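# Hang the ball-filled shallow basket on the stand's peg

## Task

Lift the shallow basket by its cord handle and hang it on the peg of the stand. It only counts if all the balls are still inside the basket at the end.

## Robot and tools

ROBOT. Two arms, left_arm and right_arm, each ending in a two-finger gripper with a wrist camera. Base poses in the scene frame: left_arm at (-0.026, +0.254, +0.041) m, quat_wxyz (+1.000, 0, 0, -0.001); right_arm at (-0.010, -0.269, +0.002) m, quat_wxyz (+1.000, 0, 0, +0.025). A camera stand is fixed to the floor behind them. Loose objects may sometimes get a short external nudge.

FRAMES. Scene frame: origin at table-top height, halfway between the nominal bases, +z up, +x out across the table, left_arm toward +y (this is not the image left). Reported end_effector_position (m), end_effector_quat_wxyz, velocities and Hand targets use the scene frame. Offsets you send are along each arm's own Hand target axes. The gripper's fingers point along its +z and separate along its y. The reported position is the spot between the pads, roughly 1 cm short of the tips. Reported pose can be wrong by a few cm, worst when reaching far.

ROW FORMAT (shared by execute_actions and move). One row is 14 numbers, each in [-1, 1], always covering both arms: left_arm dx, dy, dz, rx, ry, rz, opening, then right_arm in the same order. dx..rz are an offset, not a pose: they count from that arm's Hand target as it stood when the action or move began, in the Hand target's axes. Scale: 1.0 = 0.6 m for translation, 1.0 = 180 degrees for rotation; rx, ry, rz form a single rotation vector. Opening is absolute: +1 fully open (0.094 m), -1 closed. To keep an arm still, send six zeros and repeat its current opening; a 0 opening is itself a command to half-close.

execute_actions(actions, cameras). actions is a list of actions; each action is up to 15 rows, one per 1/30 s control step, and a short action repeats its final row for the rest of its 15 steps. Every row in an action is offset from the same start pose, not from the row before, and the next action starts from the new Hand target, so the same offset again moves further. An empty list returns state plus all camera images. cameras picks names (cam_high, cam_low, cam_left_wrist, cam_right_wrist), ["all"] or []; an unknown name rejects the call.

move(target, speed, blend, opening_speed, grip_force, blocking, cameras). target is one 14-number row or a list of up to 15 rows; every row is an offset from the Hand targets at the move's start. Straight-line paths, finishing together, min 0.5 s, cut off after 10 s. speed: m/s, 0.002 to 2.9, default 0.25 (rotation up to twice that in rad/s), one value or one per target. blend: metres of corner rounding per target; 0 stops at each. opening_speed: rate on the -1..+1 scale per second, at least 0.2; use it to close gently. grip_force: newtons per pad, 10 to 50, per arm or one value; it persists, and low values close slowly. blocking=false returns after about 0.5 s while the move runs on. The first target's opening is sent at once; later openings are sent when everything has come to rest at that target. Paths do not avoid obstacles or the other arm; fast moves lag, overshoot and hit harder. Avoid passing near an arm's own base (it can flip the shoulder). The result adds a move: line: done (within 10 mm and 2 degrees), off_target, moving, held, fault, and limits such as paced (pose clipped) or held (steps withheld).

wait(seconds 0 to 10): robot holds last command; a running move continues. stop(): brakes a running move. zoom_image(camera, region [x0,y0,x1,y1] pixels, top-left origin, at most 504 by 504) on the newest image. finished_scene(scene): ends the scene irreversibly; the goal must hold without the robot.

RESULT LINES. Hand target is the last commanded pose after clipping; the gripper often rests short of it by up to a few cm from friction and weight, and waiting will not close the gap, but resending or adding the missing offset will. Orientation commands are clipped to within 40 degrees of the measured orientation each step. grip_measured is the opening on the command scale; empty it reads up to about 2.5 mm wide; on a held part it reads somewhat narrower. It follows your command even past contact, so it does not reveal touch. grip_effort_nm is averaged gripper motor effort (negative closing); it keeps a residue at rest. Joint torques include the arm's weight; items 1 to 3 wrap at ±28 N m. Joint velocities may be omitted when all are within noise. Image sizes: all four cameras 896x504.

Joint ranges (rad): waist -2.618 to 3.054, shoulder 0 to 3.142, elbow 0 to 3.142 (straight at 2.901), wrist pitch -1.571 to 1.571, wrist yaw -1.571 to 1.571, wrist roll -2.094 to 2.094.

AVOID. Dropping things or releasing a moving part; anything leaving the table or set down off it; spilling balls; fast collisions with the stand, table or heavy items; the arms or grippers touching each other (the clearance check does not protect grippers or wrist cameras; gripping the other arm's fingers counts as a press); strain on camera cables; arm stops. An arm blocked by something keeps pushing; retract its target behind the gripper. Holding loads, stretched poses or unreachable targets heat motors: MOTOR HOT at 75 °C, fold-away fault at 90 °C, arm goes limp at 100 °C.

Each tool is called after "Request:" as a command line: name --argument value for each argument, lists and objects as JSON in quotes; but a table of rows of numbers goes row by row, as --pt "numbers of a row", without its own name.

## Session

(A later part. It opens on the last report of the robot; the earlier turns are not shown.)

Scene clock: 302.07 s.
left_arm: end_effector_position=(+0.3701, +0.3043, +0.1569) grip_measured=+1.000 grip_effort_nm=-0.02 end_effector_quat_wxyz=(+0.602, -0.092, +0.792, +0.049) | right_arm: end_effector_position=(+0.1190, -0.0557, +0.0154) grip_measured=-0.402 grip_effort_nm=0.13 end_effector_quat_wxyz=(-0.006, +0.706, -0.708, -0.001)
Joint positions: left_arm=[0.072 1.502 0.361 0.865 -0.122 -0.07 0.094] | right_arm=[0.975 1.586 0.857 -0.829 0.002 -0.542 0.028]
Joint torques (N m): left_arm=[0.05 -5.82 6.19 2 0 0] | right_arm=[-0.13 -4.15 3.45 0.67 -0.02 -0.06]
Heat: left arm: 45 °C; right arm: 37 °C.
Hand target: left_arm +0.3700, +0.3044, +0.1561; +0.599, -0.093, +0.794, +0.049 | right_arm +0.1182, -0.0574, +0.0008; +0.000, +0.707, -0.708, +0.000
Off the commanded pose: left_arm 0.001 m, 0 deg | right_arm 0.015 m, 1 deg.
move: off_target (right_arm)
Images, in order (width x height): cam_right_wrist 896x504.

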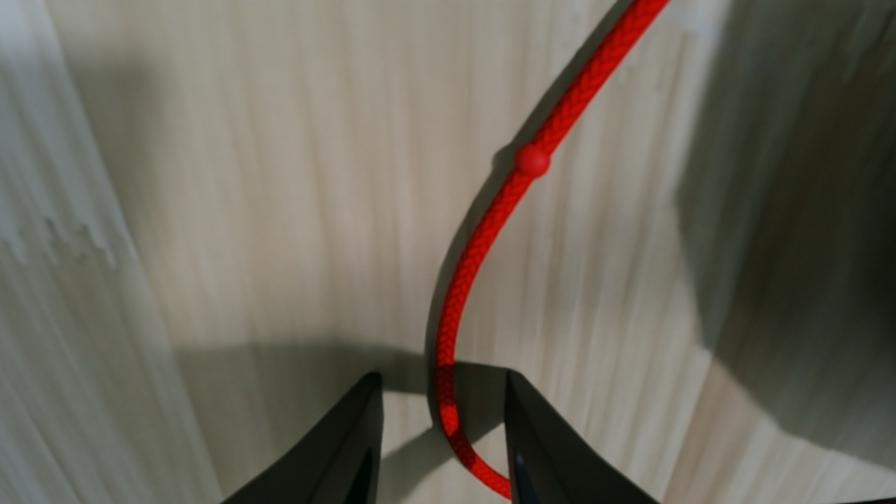

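Request:
move --target '[0,0,0,0,0,0,1,0,0,-0.008,0,0,0,-1]' --opening_speed 0.3 --speed 0.03 --cameras '["cam_right_wrist"]'

Request:
zoom_image --camera "cam_right_wrist" --region '[300, 260, 600, 504]'

Scene clock: 311.73 s.
left_arm: end_effector_position=(+0.3701, +0.3043, +0.1569) grip_measured=+1.000 grip_effort_nm=-0.03 end_effector_quat_wxyz=(+0.602, -0.092, +0.792, +0.049) | right_arm: end_effector_position=(+0.1219, -0.0545, +0.0154) grip_measured=-0.970 grip_effort_nm=-0.94 end_effector_quat_wxyz=(-0.012, +0.706, -0.708, +0.003)
Joint positions: left_arm=[0.072 1.502 0.361 0.865 -0.122 -0.07 0.094] | right_arm=[0.975 1.586 0.857 -0.819 0.012 -0.542 0.001]
Joint torques (N m): left_arm=[0.03 -5.83 6.17 2.01 0 0] | right_arm=[-0.17 -4.92 4.36 0.43 -0.11 -0.06]
Heat: left arm: 45 °C; right arm: 37 °C.
Hand target: left_arm +0.3700, +0.3044, +0.1561; +0.599, -0.093, +0.794, +0.049 | right_arm +0.1182, -0.0575, +0.0056; +0.000, +0.707, -0.708, +0.000
Off the commanded pose: left_arm 0.001 m, 0 deg | right_arm 0.011 m, 1 deg.
move: off_target (right_arm)
Images, in order (width x height): cam_right_wrist 896x504.

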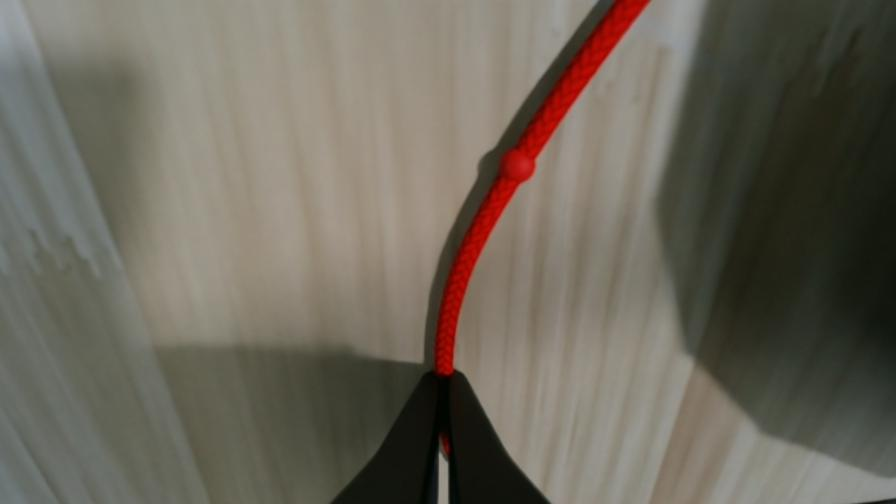

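Scaled by 1.680 from the camera's 896x504 image, which has a finer 1280x720 frame.

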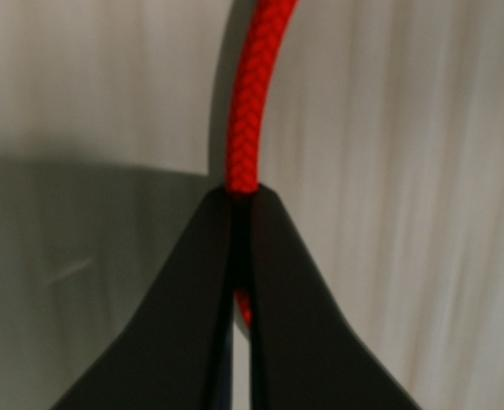

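Request:
move --pt "0 0 0 0 0 0 1 -0.004 -0.0115 -0.157 0 0 0 -1" --pt "0 0 0 0 0 0 1 -0.0458 -0.1367 -0.324 0.1107 -0.0097 -0.0549 -1" --pt "0 0 0 0 0 0 1 -0.0958 -0.24 -0.44 0.2197 -0.0387 -0.1064 -1" --speed 0.13 --blend '[0.03,0.03,0]' --cameras '["all"]'

Scene clock: 334.10 s.
left_arm: end_effector_position=(+0.3701, +0.3043, +0.1569) grip_measured=+1.000 grip_effort_nm=-0.02 end_effector_quat_wxyz=(+0.602, -0.092, +0.792, +0.049) | right_arm: end_effector_position=(+0.2580, +0.0014, +0.2518) grip_measured=-0.974 grip_effort_nm=-1.01 end_effector_quat_wxyz=(-0.258, +0.779, -0.539, +0.190)
Joint positions: left_arm=[0.072 1.502 0.361 0.865 -0.122 -0.07 0.094] | right_arm=[0.907 1.525 1.569 -1.061 0.363 -1.079 0.001]
Joint torques (N m): left_arm=[0.03 -5.83 6.16 2 0 0] | right_arm=[-0.47 -9.66 9.5 1.09 0.25 -0.07]
Heat: left arm: 45 °C; right arm: 37 °C.
Hand target: left_arm +0.3700, +0.3044, +0.1561; +0.599, -0.093, +0.794, +0.049 | right_arm +0.2621, -0.0003, +0.2698; -0.280, +0.769, -0.540, +0.196
Off the commanded pose: left_arm 0.001 m, 0 deg | right_arm 0.018 m, 3 deg.
move: off_target (right_arm)

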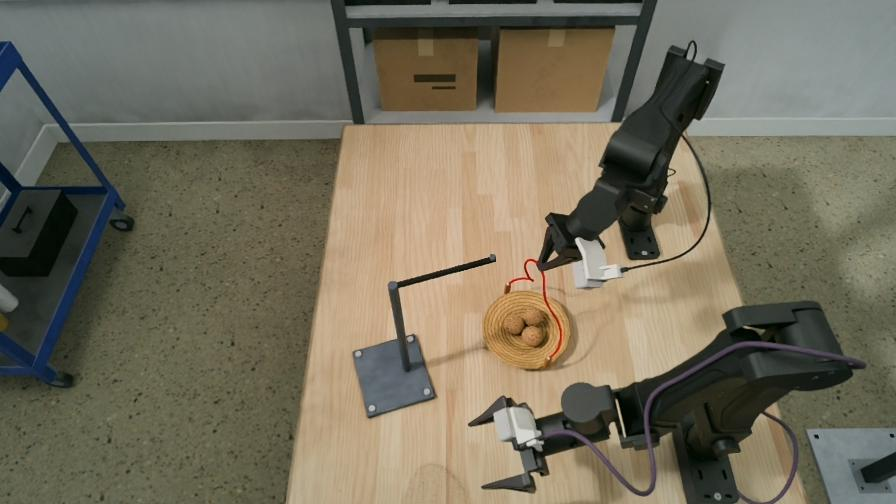

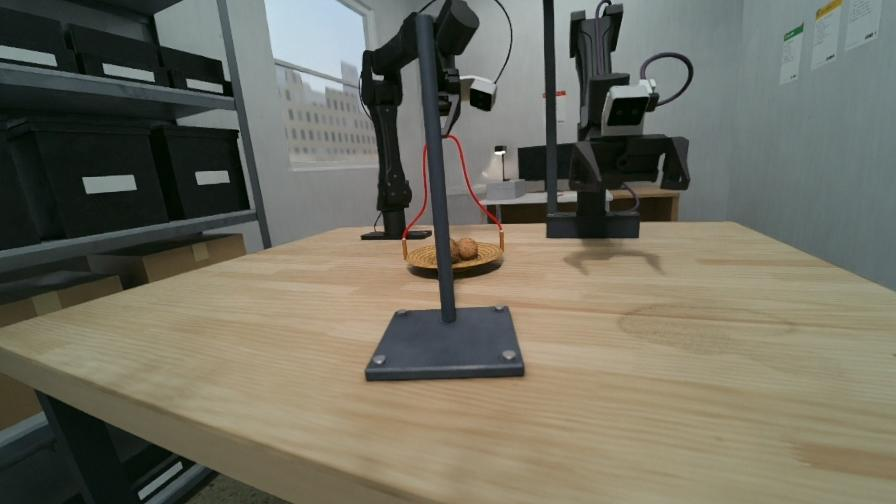

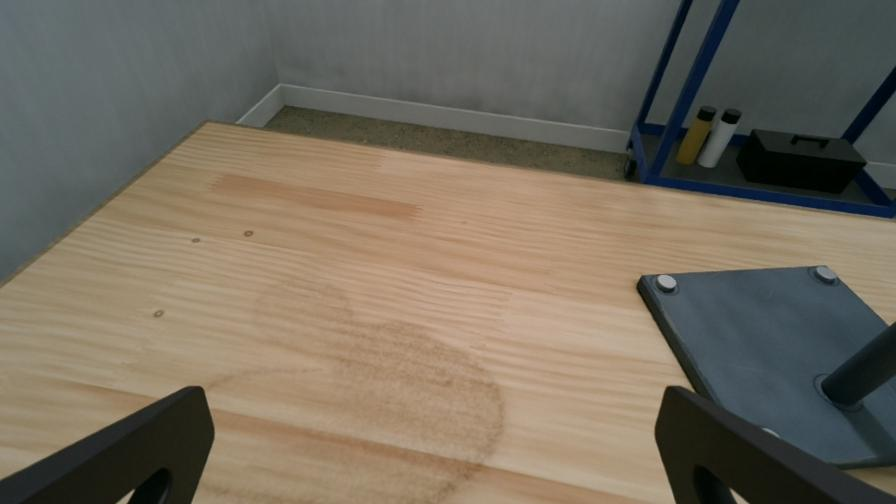

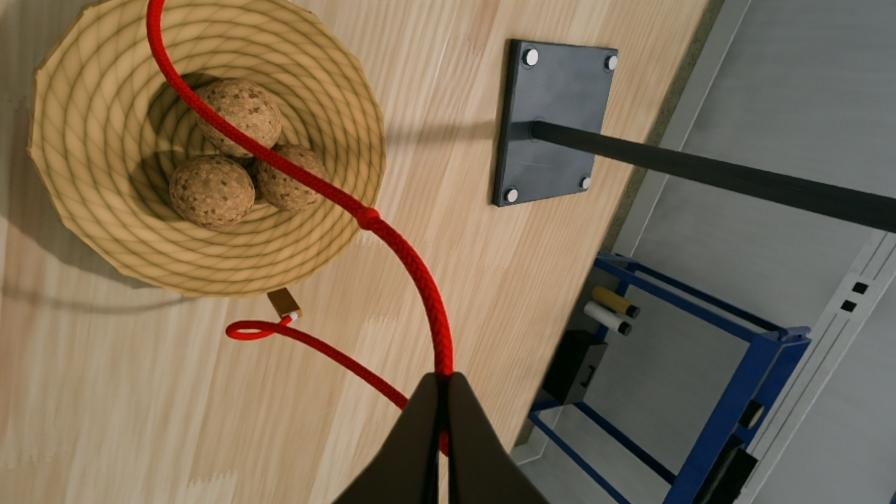

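Request:
move --target '[0,0,0,0,0,0,1,-0.0345,-0.063,-0.0558,0,0,0,-1]' --speed 0.1 --cameras '["cam_high","cam_low","cam_right_wrist"]'

Request:
zoom_image --camera "cam_low" --region '[380, 80, 540, 300]'

Request:
zoom_image --camera "cam_high" --region '[460, 220, 660, 380]'

Scene clock: 349.73 s.
left_arm: end_effector_position=(+0.3701, +0.3043, +0.1569) grip_measured=+1.000 grip_effort_nm=-0.02 end_effector_quat_wxyz=(+0.602, -0.092, +0.792, +0.049) | right_arm: end_effector_position=(+0.2588, +0.0185, +0.3124) grip_measured=-0.975 grip_effort_nm=-1.01 end_effector_quat_wxyz=(-0.272, +0.777, -0.536, +0.190)
Joint positions: left_arm=[0.072 1.502 0.361 0.865 -0.122 -0.07 0.094] | right_arm=[0.937 1.655 1.95 -1.292 0.377 -1.06 0.001]
Joint torques (N m): left_arm=[0.05 -5.82 6.17 2.01 0 0] | right_arm=[0.53 -7.27 9.59 1.05 0.35 0.12]
Heat: left arm: 45 °C; right arm: 38 °C.
Hand target: left_arm +0.3700, +0.3044, +0.1561; +0.599, -0.093, +0.794, +0.049 | right_arm +0.2621, +0.0216, +0.3198; -0.280, +0.769, -0.540, +0.196
Off the commanded pose: left_arm 0.001 m, 0 deg | right_arm 0.009 m, 2 deg.
move: done
Images, in order (width x height): cam_high 896x504, cam_low 896x504, cam_right_wrist 896x504.

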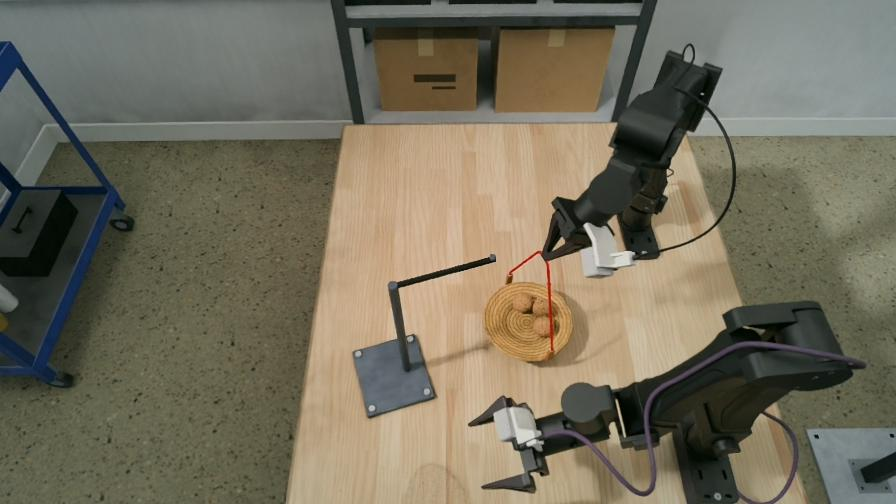

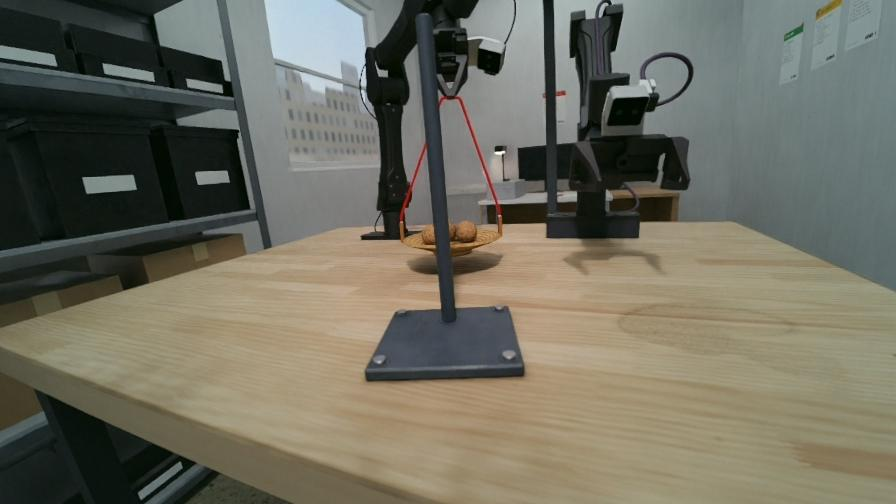

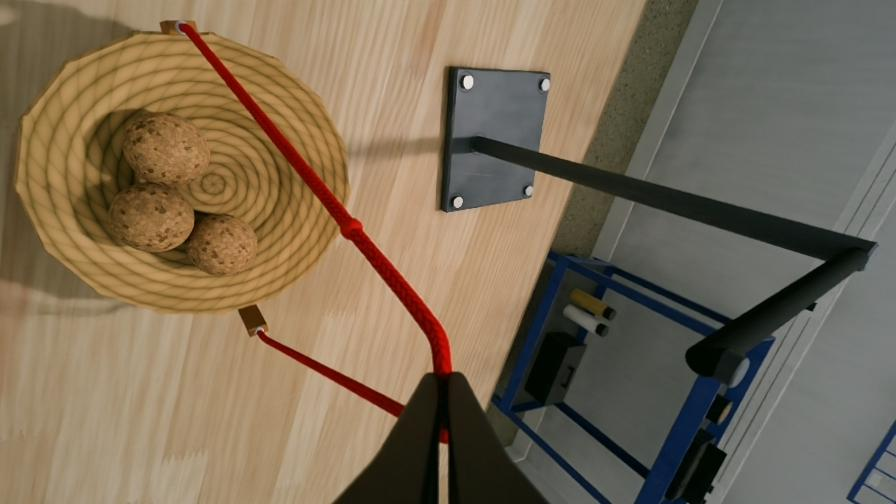

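Scaled by 2.291 from the camera's 896x504 image, which has a finer 1280x720 frame.

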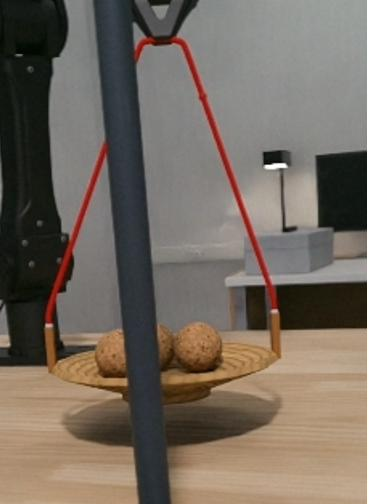

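Scaled by 2.520 from the camera's 896x504 image, which has a finer 1280x720 frame.

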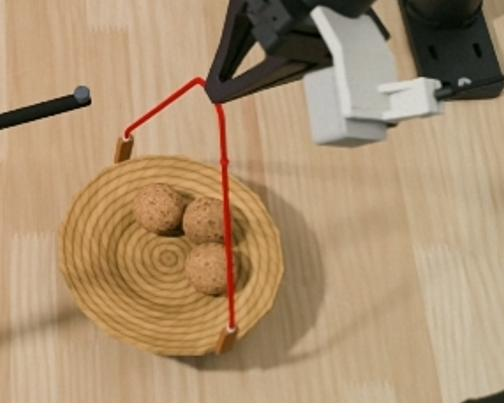

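Request:
move --target '[0,0,0,0,0,0,1,0.0273,-0.093,-0.0962,0,0,0,-1]' --speed 0.06 --cameras '["cam_high","cam_low","cam_right_wrist"]'

Request:
zoom_image --camera "cam_low" --region '[380, 0, 560, 300]'

Request:
zoom_image --camera "cam_high" --region '[440, 180, 660, 360]'

Scene clock: 397.77 s.
left_arm: end_effector_position=(+0.3701, +0.3043, +0.1569) grip_measured=+1.000 grip_effort_nm=-0.03 end_effector_quat_wxyz=(+0.602, -0.092, +0.792, +0.049) | right_arm: end_effector_position=(+0.2695, +0.0062, +0.3979) grip_measured=-0.975 grip_effort_nm=-1.01 end_effector_quat_wxyz=(-0.319, +0.761, -0.526, +0.205)
Joint positions: left_arm=[0.072 1.502 0.361 0.865 -0.122 -0.07 0.094] | right_arm=[0.895 1.82 2.521 -1.572 0.375 -1.126 0.001]
Joint torques (N m): left_arm=[0.03 -5.82 6.17 2 0 0] | right_arm=[-0.46 -7.23 7.27 1.19 0.13 -0.04]
Heat: left arm: 44 °C; right arm: 40 °C.
Hand target: left_arm +0.3700, +0.3044, +0.1561; +0.599, -0.093, +0.794, +0.049 | right_arm +0.2730, +0.0080, +0.3999; -0.280, +0.769, -0.540, +0.196
Off the commanded pose: left_arm 0.001 m, 0 deg | right_arm 0.004 m, 5 deg.
joint sent to its limit (right arm) — joint 4 (wrist pitch), lower limit. The joint targets are off in orientation, not in position.
move: off_target (right_arm)
Images, in order (width x height): cam_high 896x504, cam_low 896x504, cam_right_wrist 896x504.

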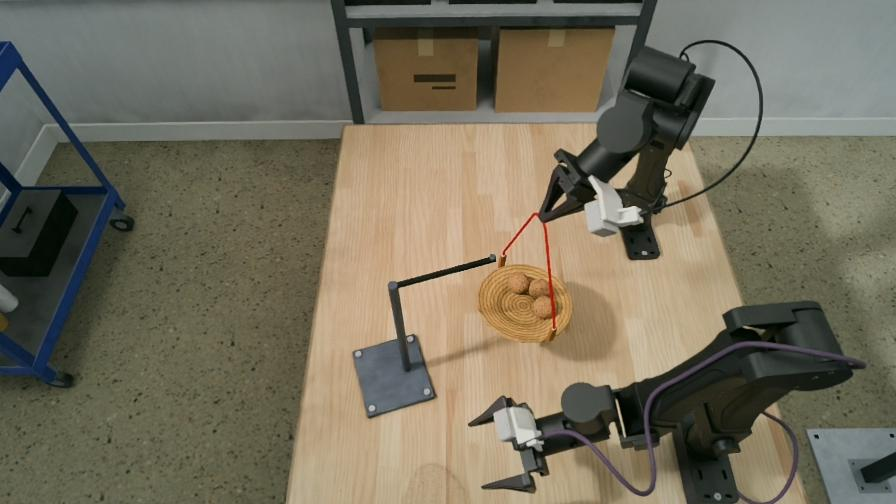

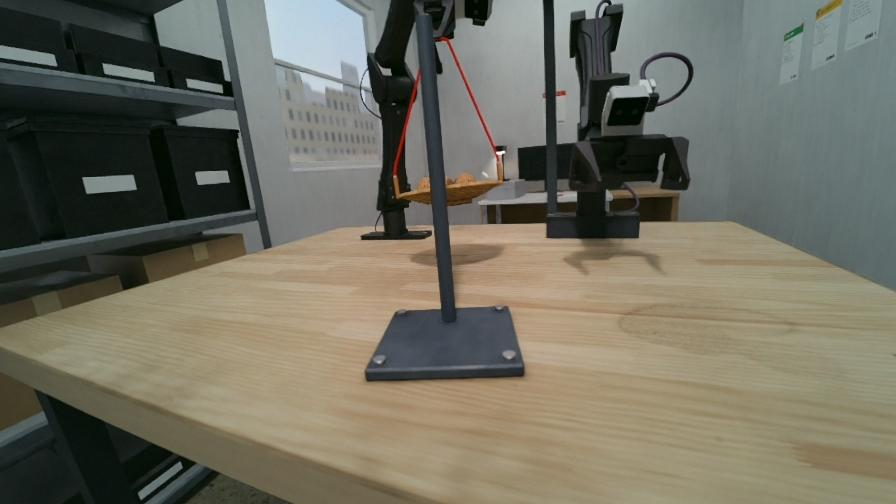

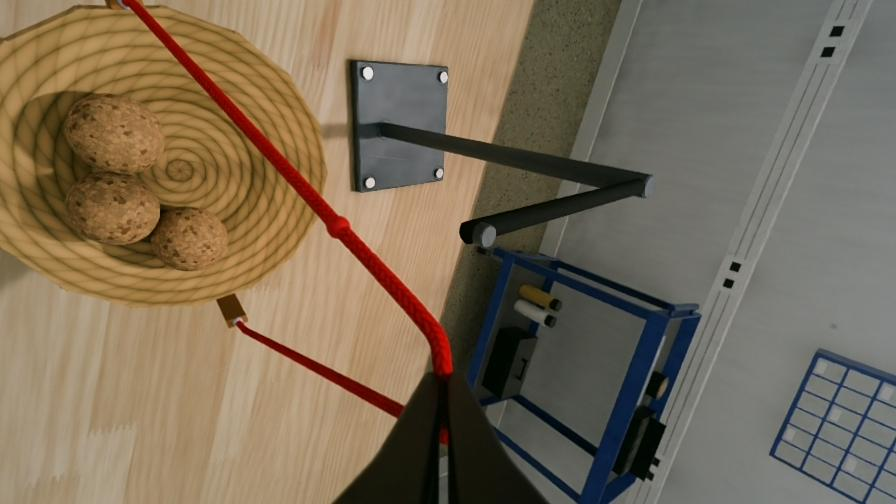

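Scaled by 1.680 from the camera's 896x504 image, which has a finer 1280x720 frame.

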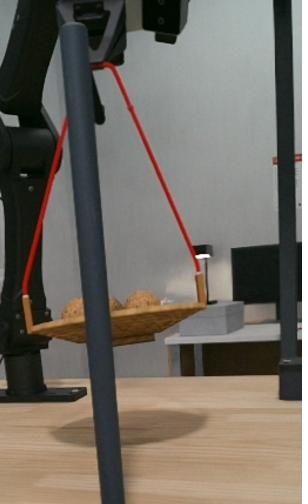

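Scaled by 2.291 from the camera's 896x504 image, which has a finer 1280x720 frame.

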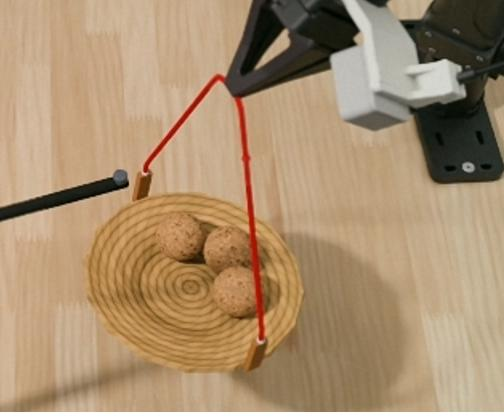

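Request:
move --target '[0,0,0,0,0,0,1,-0.002,-0.0727,0.0717,0,0,0,-1]' --speed 0.06 --cameras '["cam_high","cam_low","cam_right_wrist"]'

Request:
zoom_image --camera "cam_high" --region '[380, 180, 600, 360]'

Scene clock: 420.60 s.
left_arm: end_effector_position=(+0.3701, +0.3043, +0.1569) grip_measured=+1.000 grip_effort_nm=-0.03 end_effector_quat_wxyz=(+0.602, -0.092, +0.792, +0.049) | right_arm: end_effector_position=(+0.3263, +0.0276, +0.3929) grip_measured=-0.975 grip_effort_nm=-1.01 end_effector_quat_wxyz=(-0.335, +0.756, -0.521, +0.214)
Joint positions: left_arm=[0.072 1.502 0.361 0.865 -0.122 -0.07 0.094] | right_arm=[0.8 2.059 2.829 -1.576 0.324 -1.216 0.001]
Joint torques (N m): left_arm=[0.03 -5.82 6.17 2 0 0] | right_arm=[-0.34 -9.22 7.17 1.3 0.07 -0.03]
Heat: left arm: 44 °C; right arm: 38 °C.
Hand target: left_arm +0.3700, +0.3044, +0.1561; +0.599, -0.093, +0.794, +0.049 | right_arm +0.3301, +0.0300, +0.3949; -0.280, +0.769, -0.540, +0.196
Off the commanded pose: left_arm 0.001 m, 0 deg | right_arm 0.005 m, 7 deg.
joint read past its limit (right arm) — joint 4 (wrist pitch), lower limit.
joint sent to its limit (right arm) — joint 4 (wrist pitch), lower limit. The joint targets are off in orientation, not in position.
move: off_target (right_arm)
Images, in order (width x height): cam_high 896x504, cam_low 896x504, cam_right_wrist 896x504.

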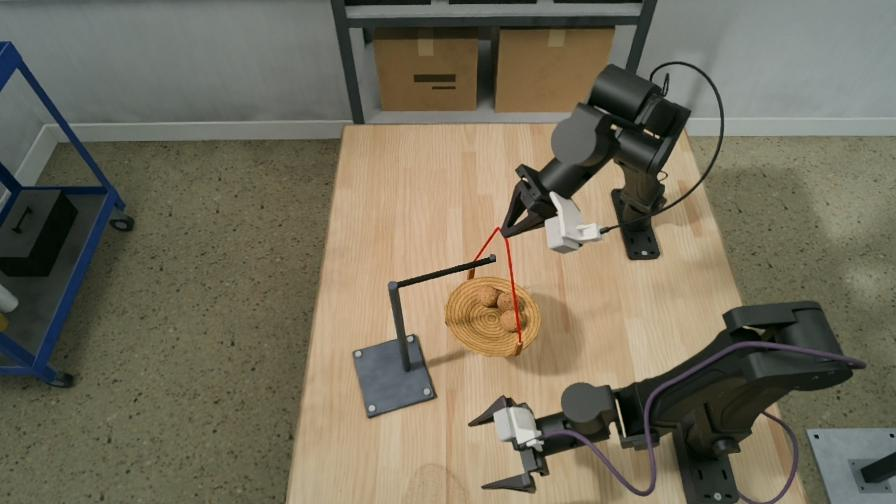

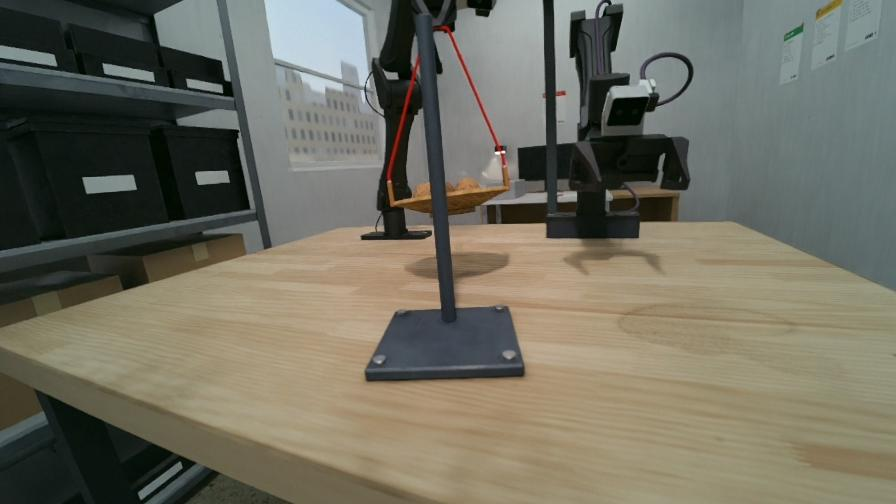

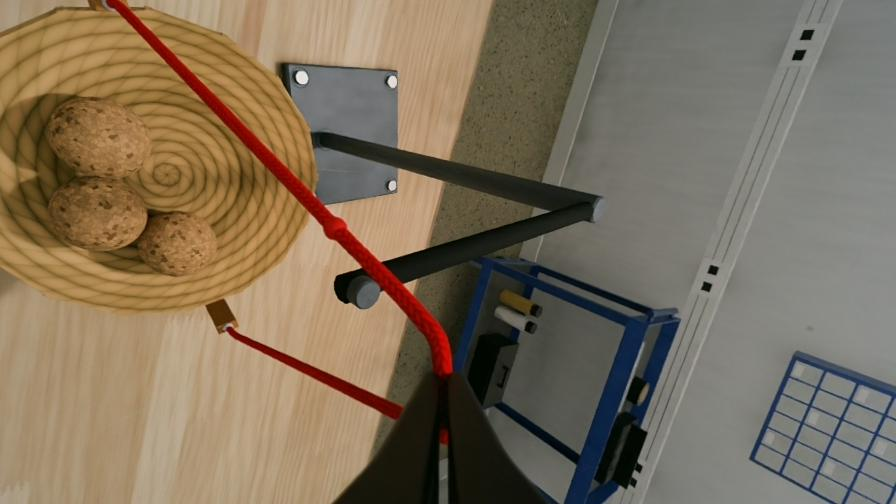

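Scaled by 2.291 from the camera's 896x504 image, which has a finer 1280x720 frame.

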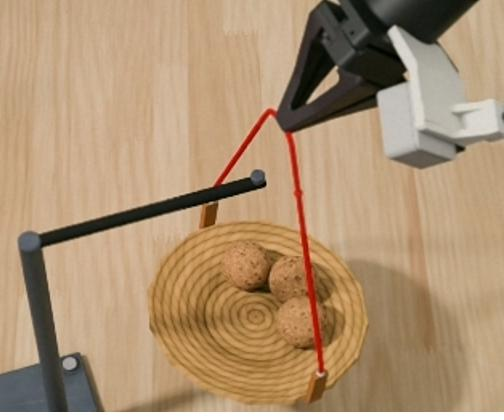

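Request:
move --target '[0,0,0,0,0,0,1,-0.0013,-0.0858,0.0721,-0.0833,0,0,-1]' --speed 0.06 --cameras '["cam_high","cam_low","cam_right_wrist"]'

Request:
zoom_image --camera "cam_high" --region '[380, 180, 600, 360]'

Request:
zoom_image --camera "cam_right_wrist" --region '[200, 200, 700, 504]'

Scene clock: 451.50 s.
left_arm: end_effector_position=(+0.3701, +0.3043, +0.1569) grip_measured=+1.000 grip_effort_nm=-0.02 end_effector_quat_wxyz=(+0.602, -0.092, +0.792, +0.049) | right_arm: end_effector_position=(+0.3847, +0.0479, +0.3897) grip_measured=-0.975 grip_effort_nm=-1.01 end_effector_quat_wxyz=(-0.388, +0.745, -0.503, +0.202)
Joint positions: left_arm=[0.072 1.502 0.361 0.865 -0.122 -0.07 0.094] | right_arm=[0.694 2.145 2.84 -1.375 0.193 -1.302 0.001]
Joint torques (N m): left_arm=[0.05 -5.83 6.17 2 0 0] | right_arm=[-0.46 -10.39 7.73 1.68 -0.03 -0.06]
Heat: left arm: 44 °C; right arm: 37 °C.
Hand target: left_arm +0.3700, +0.3044, +0.1561; +0.599, -0.093, +0.794, +0.049 | right_arm +0.3930, +0.0536, +0.3947; -0.177, +0.799, -0.561, +0.124
Off the commanded pose: left_arm 0.001 m, 0 deg | right_arm 0.011 m, 27 deg.
elbow stopped short (right arm): the move would have taken joint 3 (elbow) straighter than the controller allows.
move: off_target (right_arm)
Images, in order (width x height): cam_high 896x504, cam_low 896x504, cam_right_wrist 896x504.

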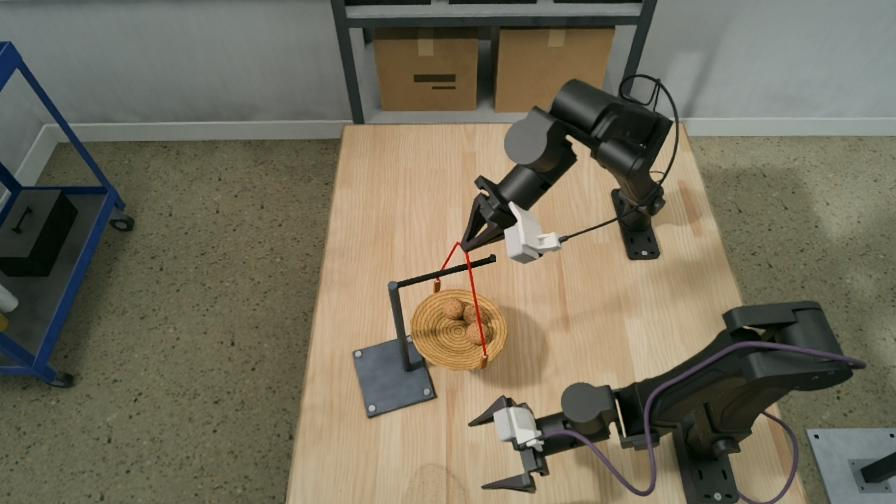

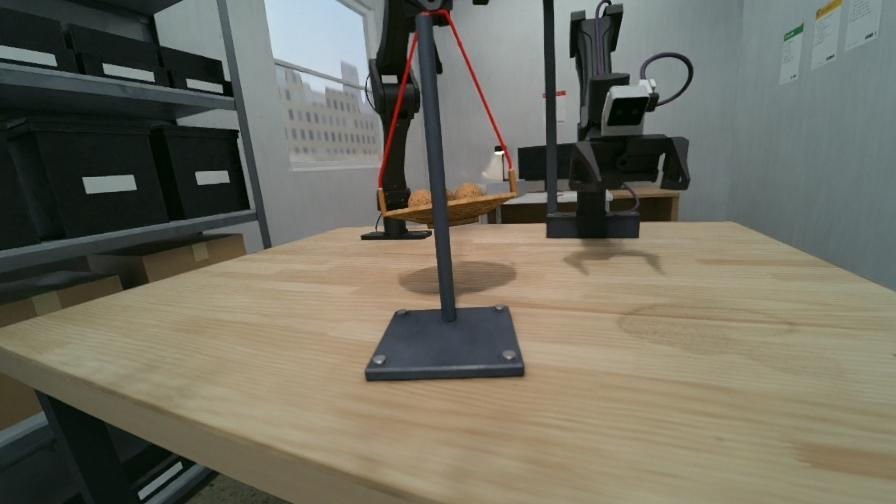

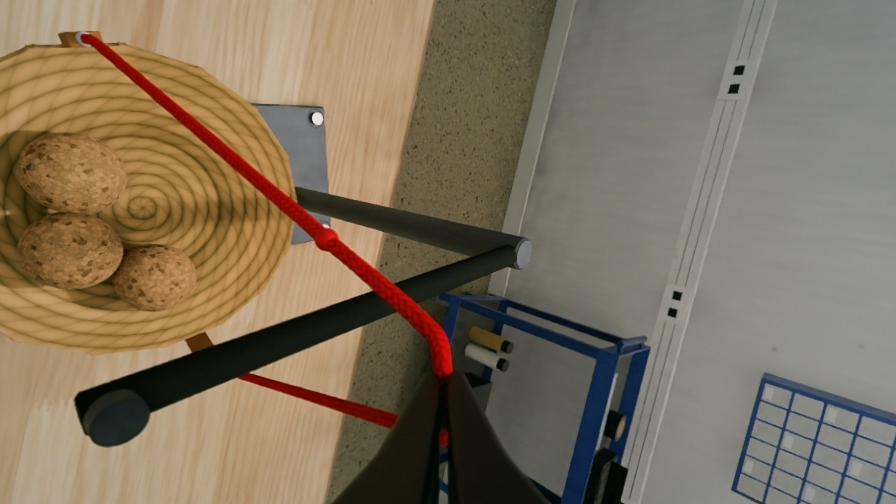

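Scaled by 2.291 from the camera's 896x504 image, which has a finer 1280x720 frame.

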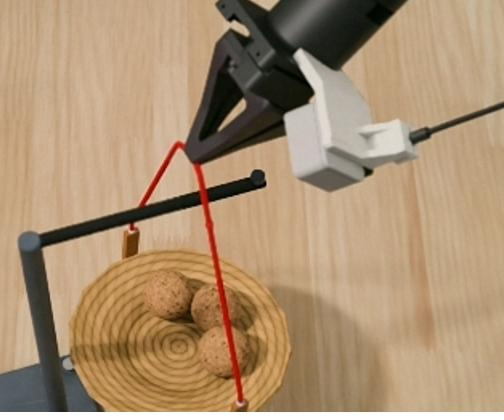

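Scaled by 1.008 from the camera's 896x504 image, which has a finer 1280x720 frame.

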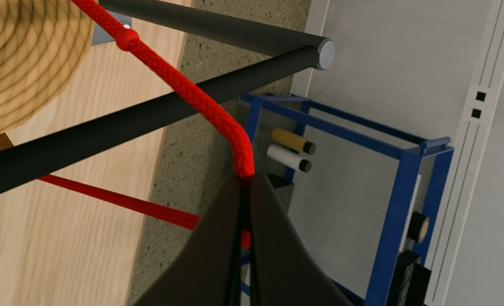

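Request:
move --target '[0,0,0,0,0,0,1,0.003,0.027,0.0427,0.15,0,0,-1]' --speed 0.05 --cameras '["cam_high","cam_low","cam_right_wrist"]'

Request:
zoom_image --camera "cam_high" --region '[380, 180, 600, 360]'

Request:
zoom_image --camera "cam_low" --region '[360, 0, 540, 280]'

Scene clock: 468.73 s.
left_arm: end_effector_position=(+0.3701, +0.3043, +0.1569) grip_measured=+1.000 grip_effort_nm=-0.02 end_effector_quat_wxyz=(+0.602, -0.092, +0.792, +0.049) | right_arm: end_effector_position=(+0.3934, +0.0540, +0.3459) grip_measured=-0.975 grip_effort_nm=-1.01 end_effector_quat_wxyz=(-0.336, +0.751, -0.514, +0.243)
Joint positions: left_arm=[0.072 1.502 0.361 0.865 -0.122 -0.07 0.094] | right_arm=[0.737 2.066 2.514 -1.214 0.329 -1.295 0.001]
Joint torques (N m): left_arm=[0.03 -5.83 6.17 2 0 0] | right_arm=[0.51 -16.35 5.33 1.5 0.28 0.12]
Heat: left arm: 44 °C; right arm: 37 °C.
Hand target: left_arm +0.3700, +0.3044, +0.1561; +0.599, -0.093, +0.794, +0.049 | right_arm +0.3900, +0.0506, +0.3649; -0.359, +0.736, -0.516, +0.252
Off the commanded pose: left_arm 0.001 m, 0 deg | right_arm 0.019 m, 3 deg.
move: off_target (right_arm)
Images, in order (width x height): cam_high 896x504, cam_low 896x504, cam_right_wrist 896x504.

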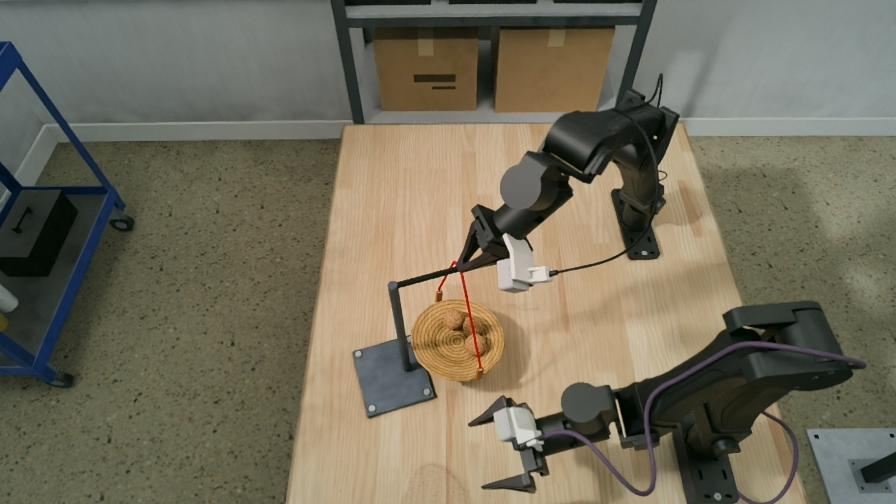

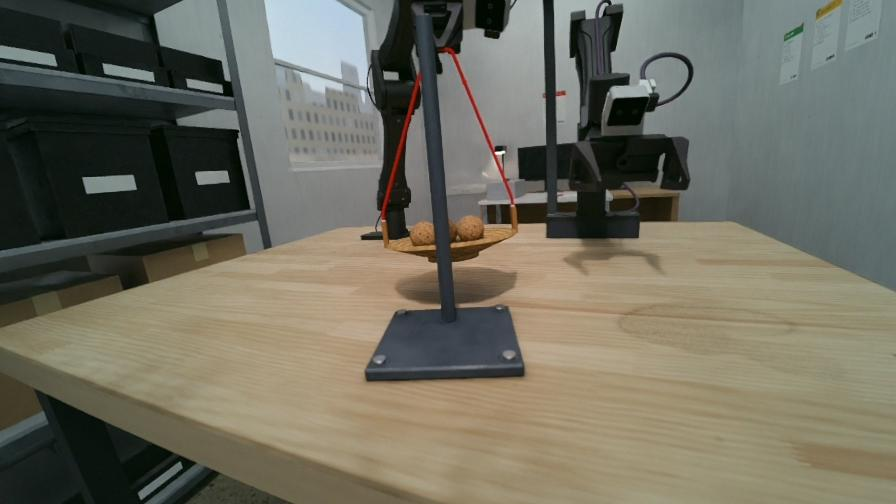

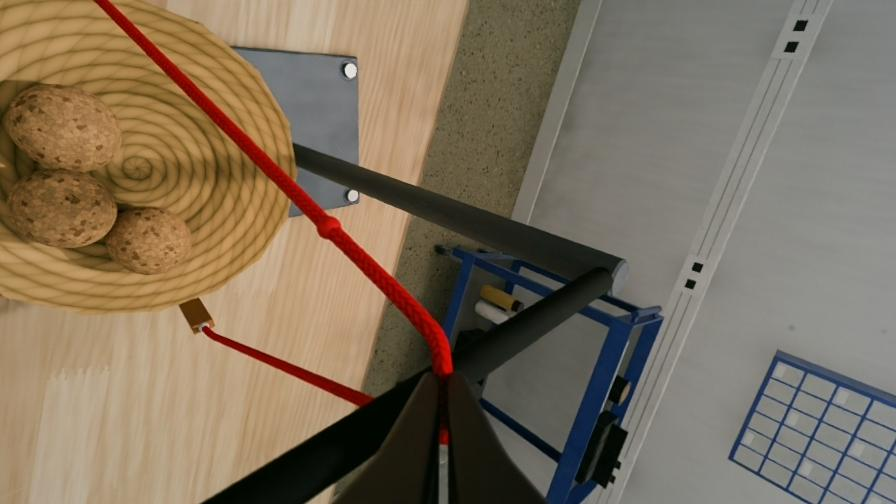

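Scaled by 2.291 from the camera's 896x504 image, which has a finer 1280x720 frame.

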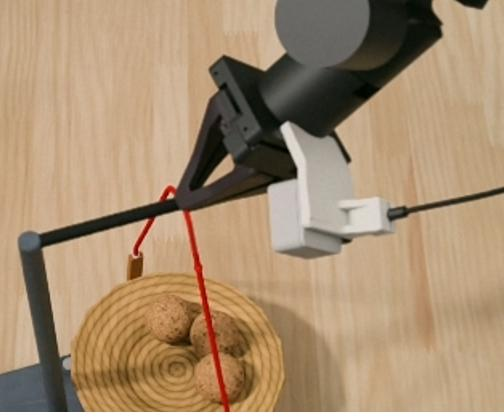

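Scaled by 1.800 from the camera's 896x504 image, which has a finer 1280x720 frame.

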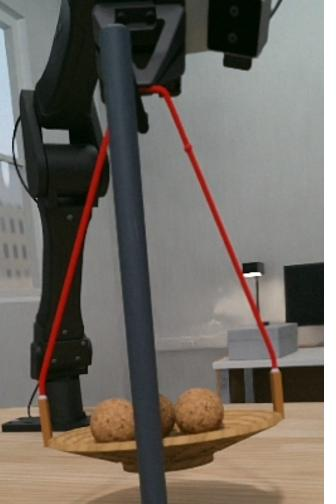

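Request:
move --target '[0,0,0,0,0,0,1,0,0.0079,0.0062,0,0,0,-1]' --speed 0.03 --cameras '["cam_high","cam_low","cam_right_wrist"]'

Request:
zoom_image --camera "cam_low" --region '[400, 0, 500, 100]'

Request:
zoom_image --camera "cam_right_wrist" --region '[300, 260, 600, 504]'

Request:
zoom_image --camera "cam_high" --region '[380, 220, 520, 320]'

Scene clock: 478.50 s.
left_arm: end_effector_position=(+0.3701, +0.3043, +0.1569) grip_measured=+1.000 grip_effort_nm=-0.02 end_effector_quat_wxyz=(+0.602, -0.092, +0.792, +0.049) | right_arm: end_effector_position=(+0.3936, +0.0540, +0.3455) grip_measured=-0.975 grip_effort_nm=-1.01 end_effector_quat_wxyz=(-0.344, +0.747, -0.514, +0.245)
Joint positions: left_arm=[0.072 1.502 0.361 0.865 -0.122 -0.07 0.094] | right_arm=[0.737 2.026 2.431 -1.154 0.33 -1.295 0.001]
Joint torques (N m): left_arm=[0.03 -5.83 6.17 2 0 0.01] | right_arm=[0.51 -15.56 5.22 1.52 0.26 0.1]
Heat: left arm: 44 °C; right arm: 36 °C.
Hand target: left_arm +0.3700, +0.3044, +0.1561; +0.599, -0.093, +0.794, +0.049 | right_arm +0.3899, +0.0506, +0.3589; -0.359, +0.736, -0.516, +0.252
Off the commanded pose: left_arm 0.001 m, 0 deg | right_arm 0.014 m, 2 deg.
move: off_target (right_arm)
Images, in order (width x height): cam_high 896x504, cam_low 896x504, cam_right_wrist 896x504.

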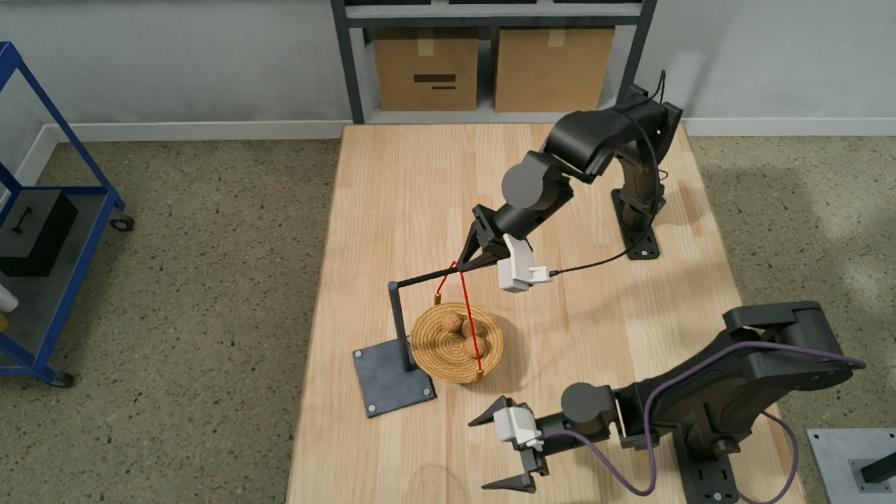

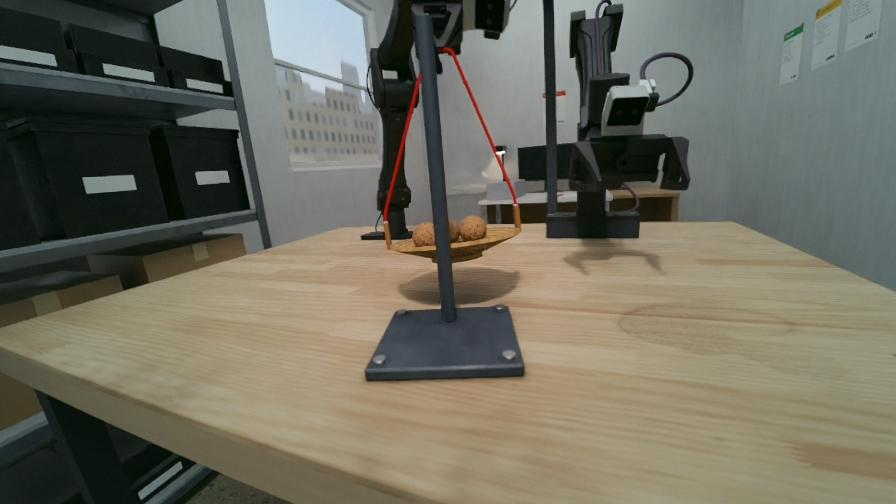

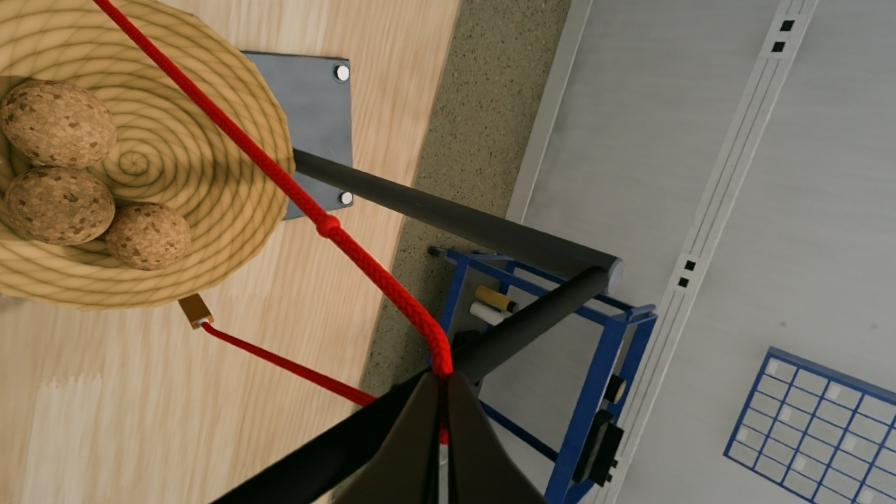

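Scaled by 5.040 from the camera's 896x504 image, which has a finer 1280x720 frame.

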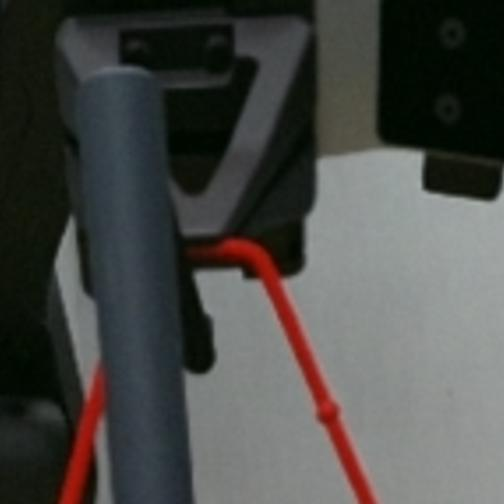

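Scaled by 1.680 from the camera's 896x504 image, which has a finer 1280x720 frame.

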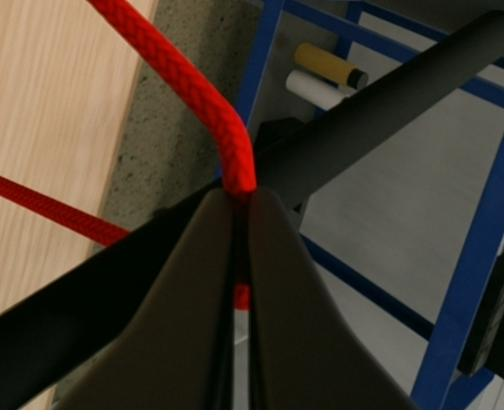

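Scaled by 3.600 from the camera's 896x504 image, which has a finer 1280x720 frame.

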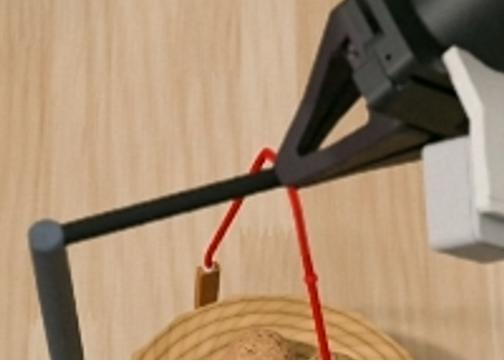

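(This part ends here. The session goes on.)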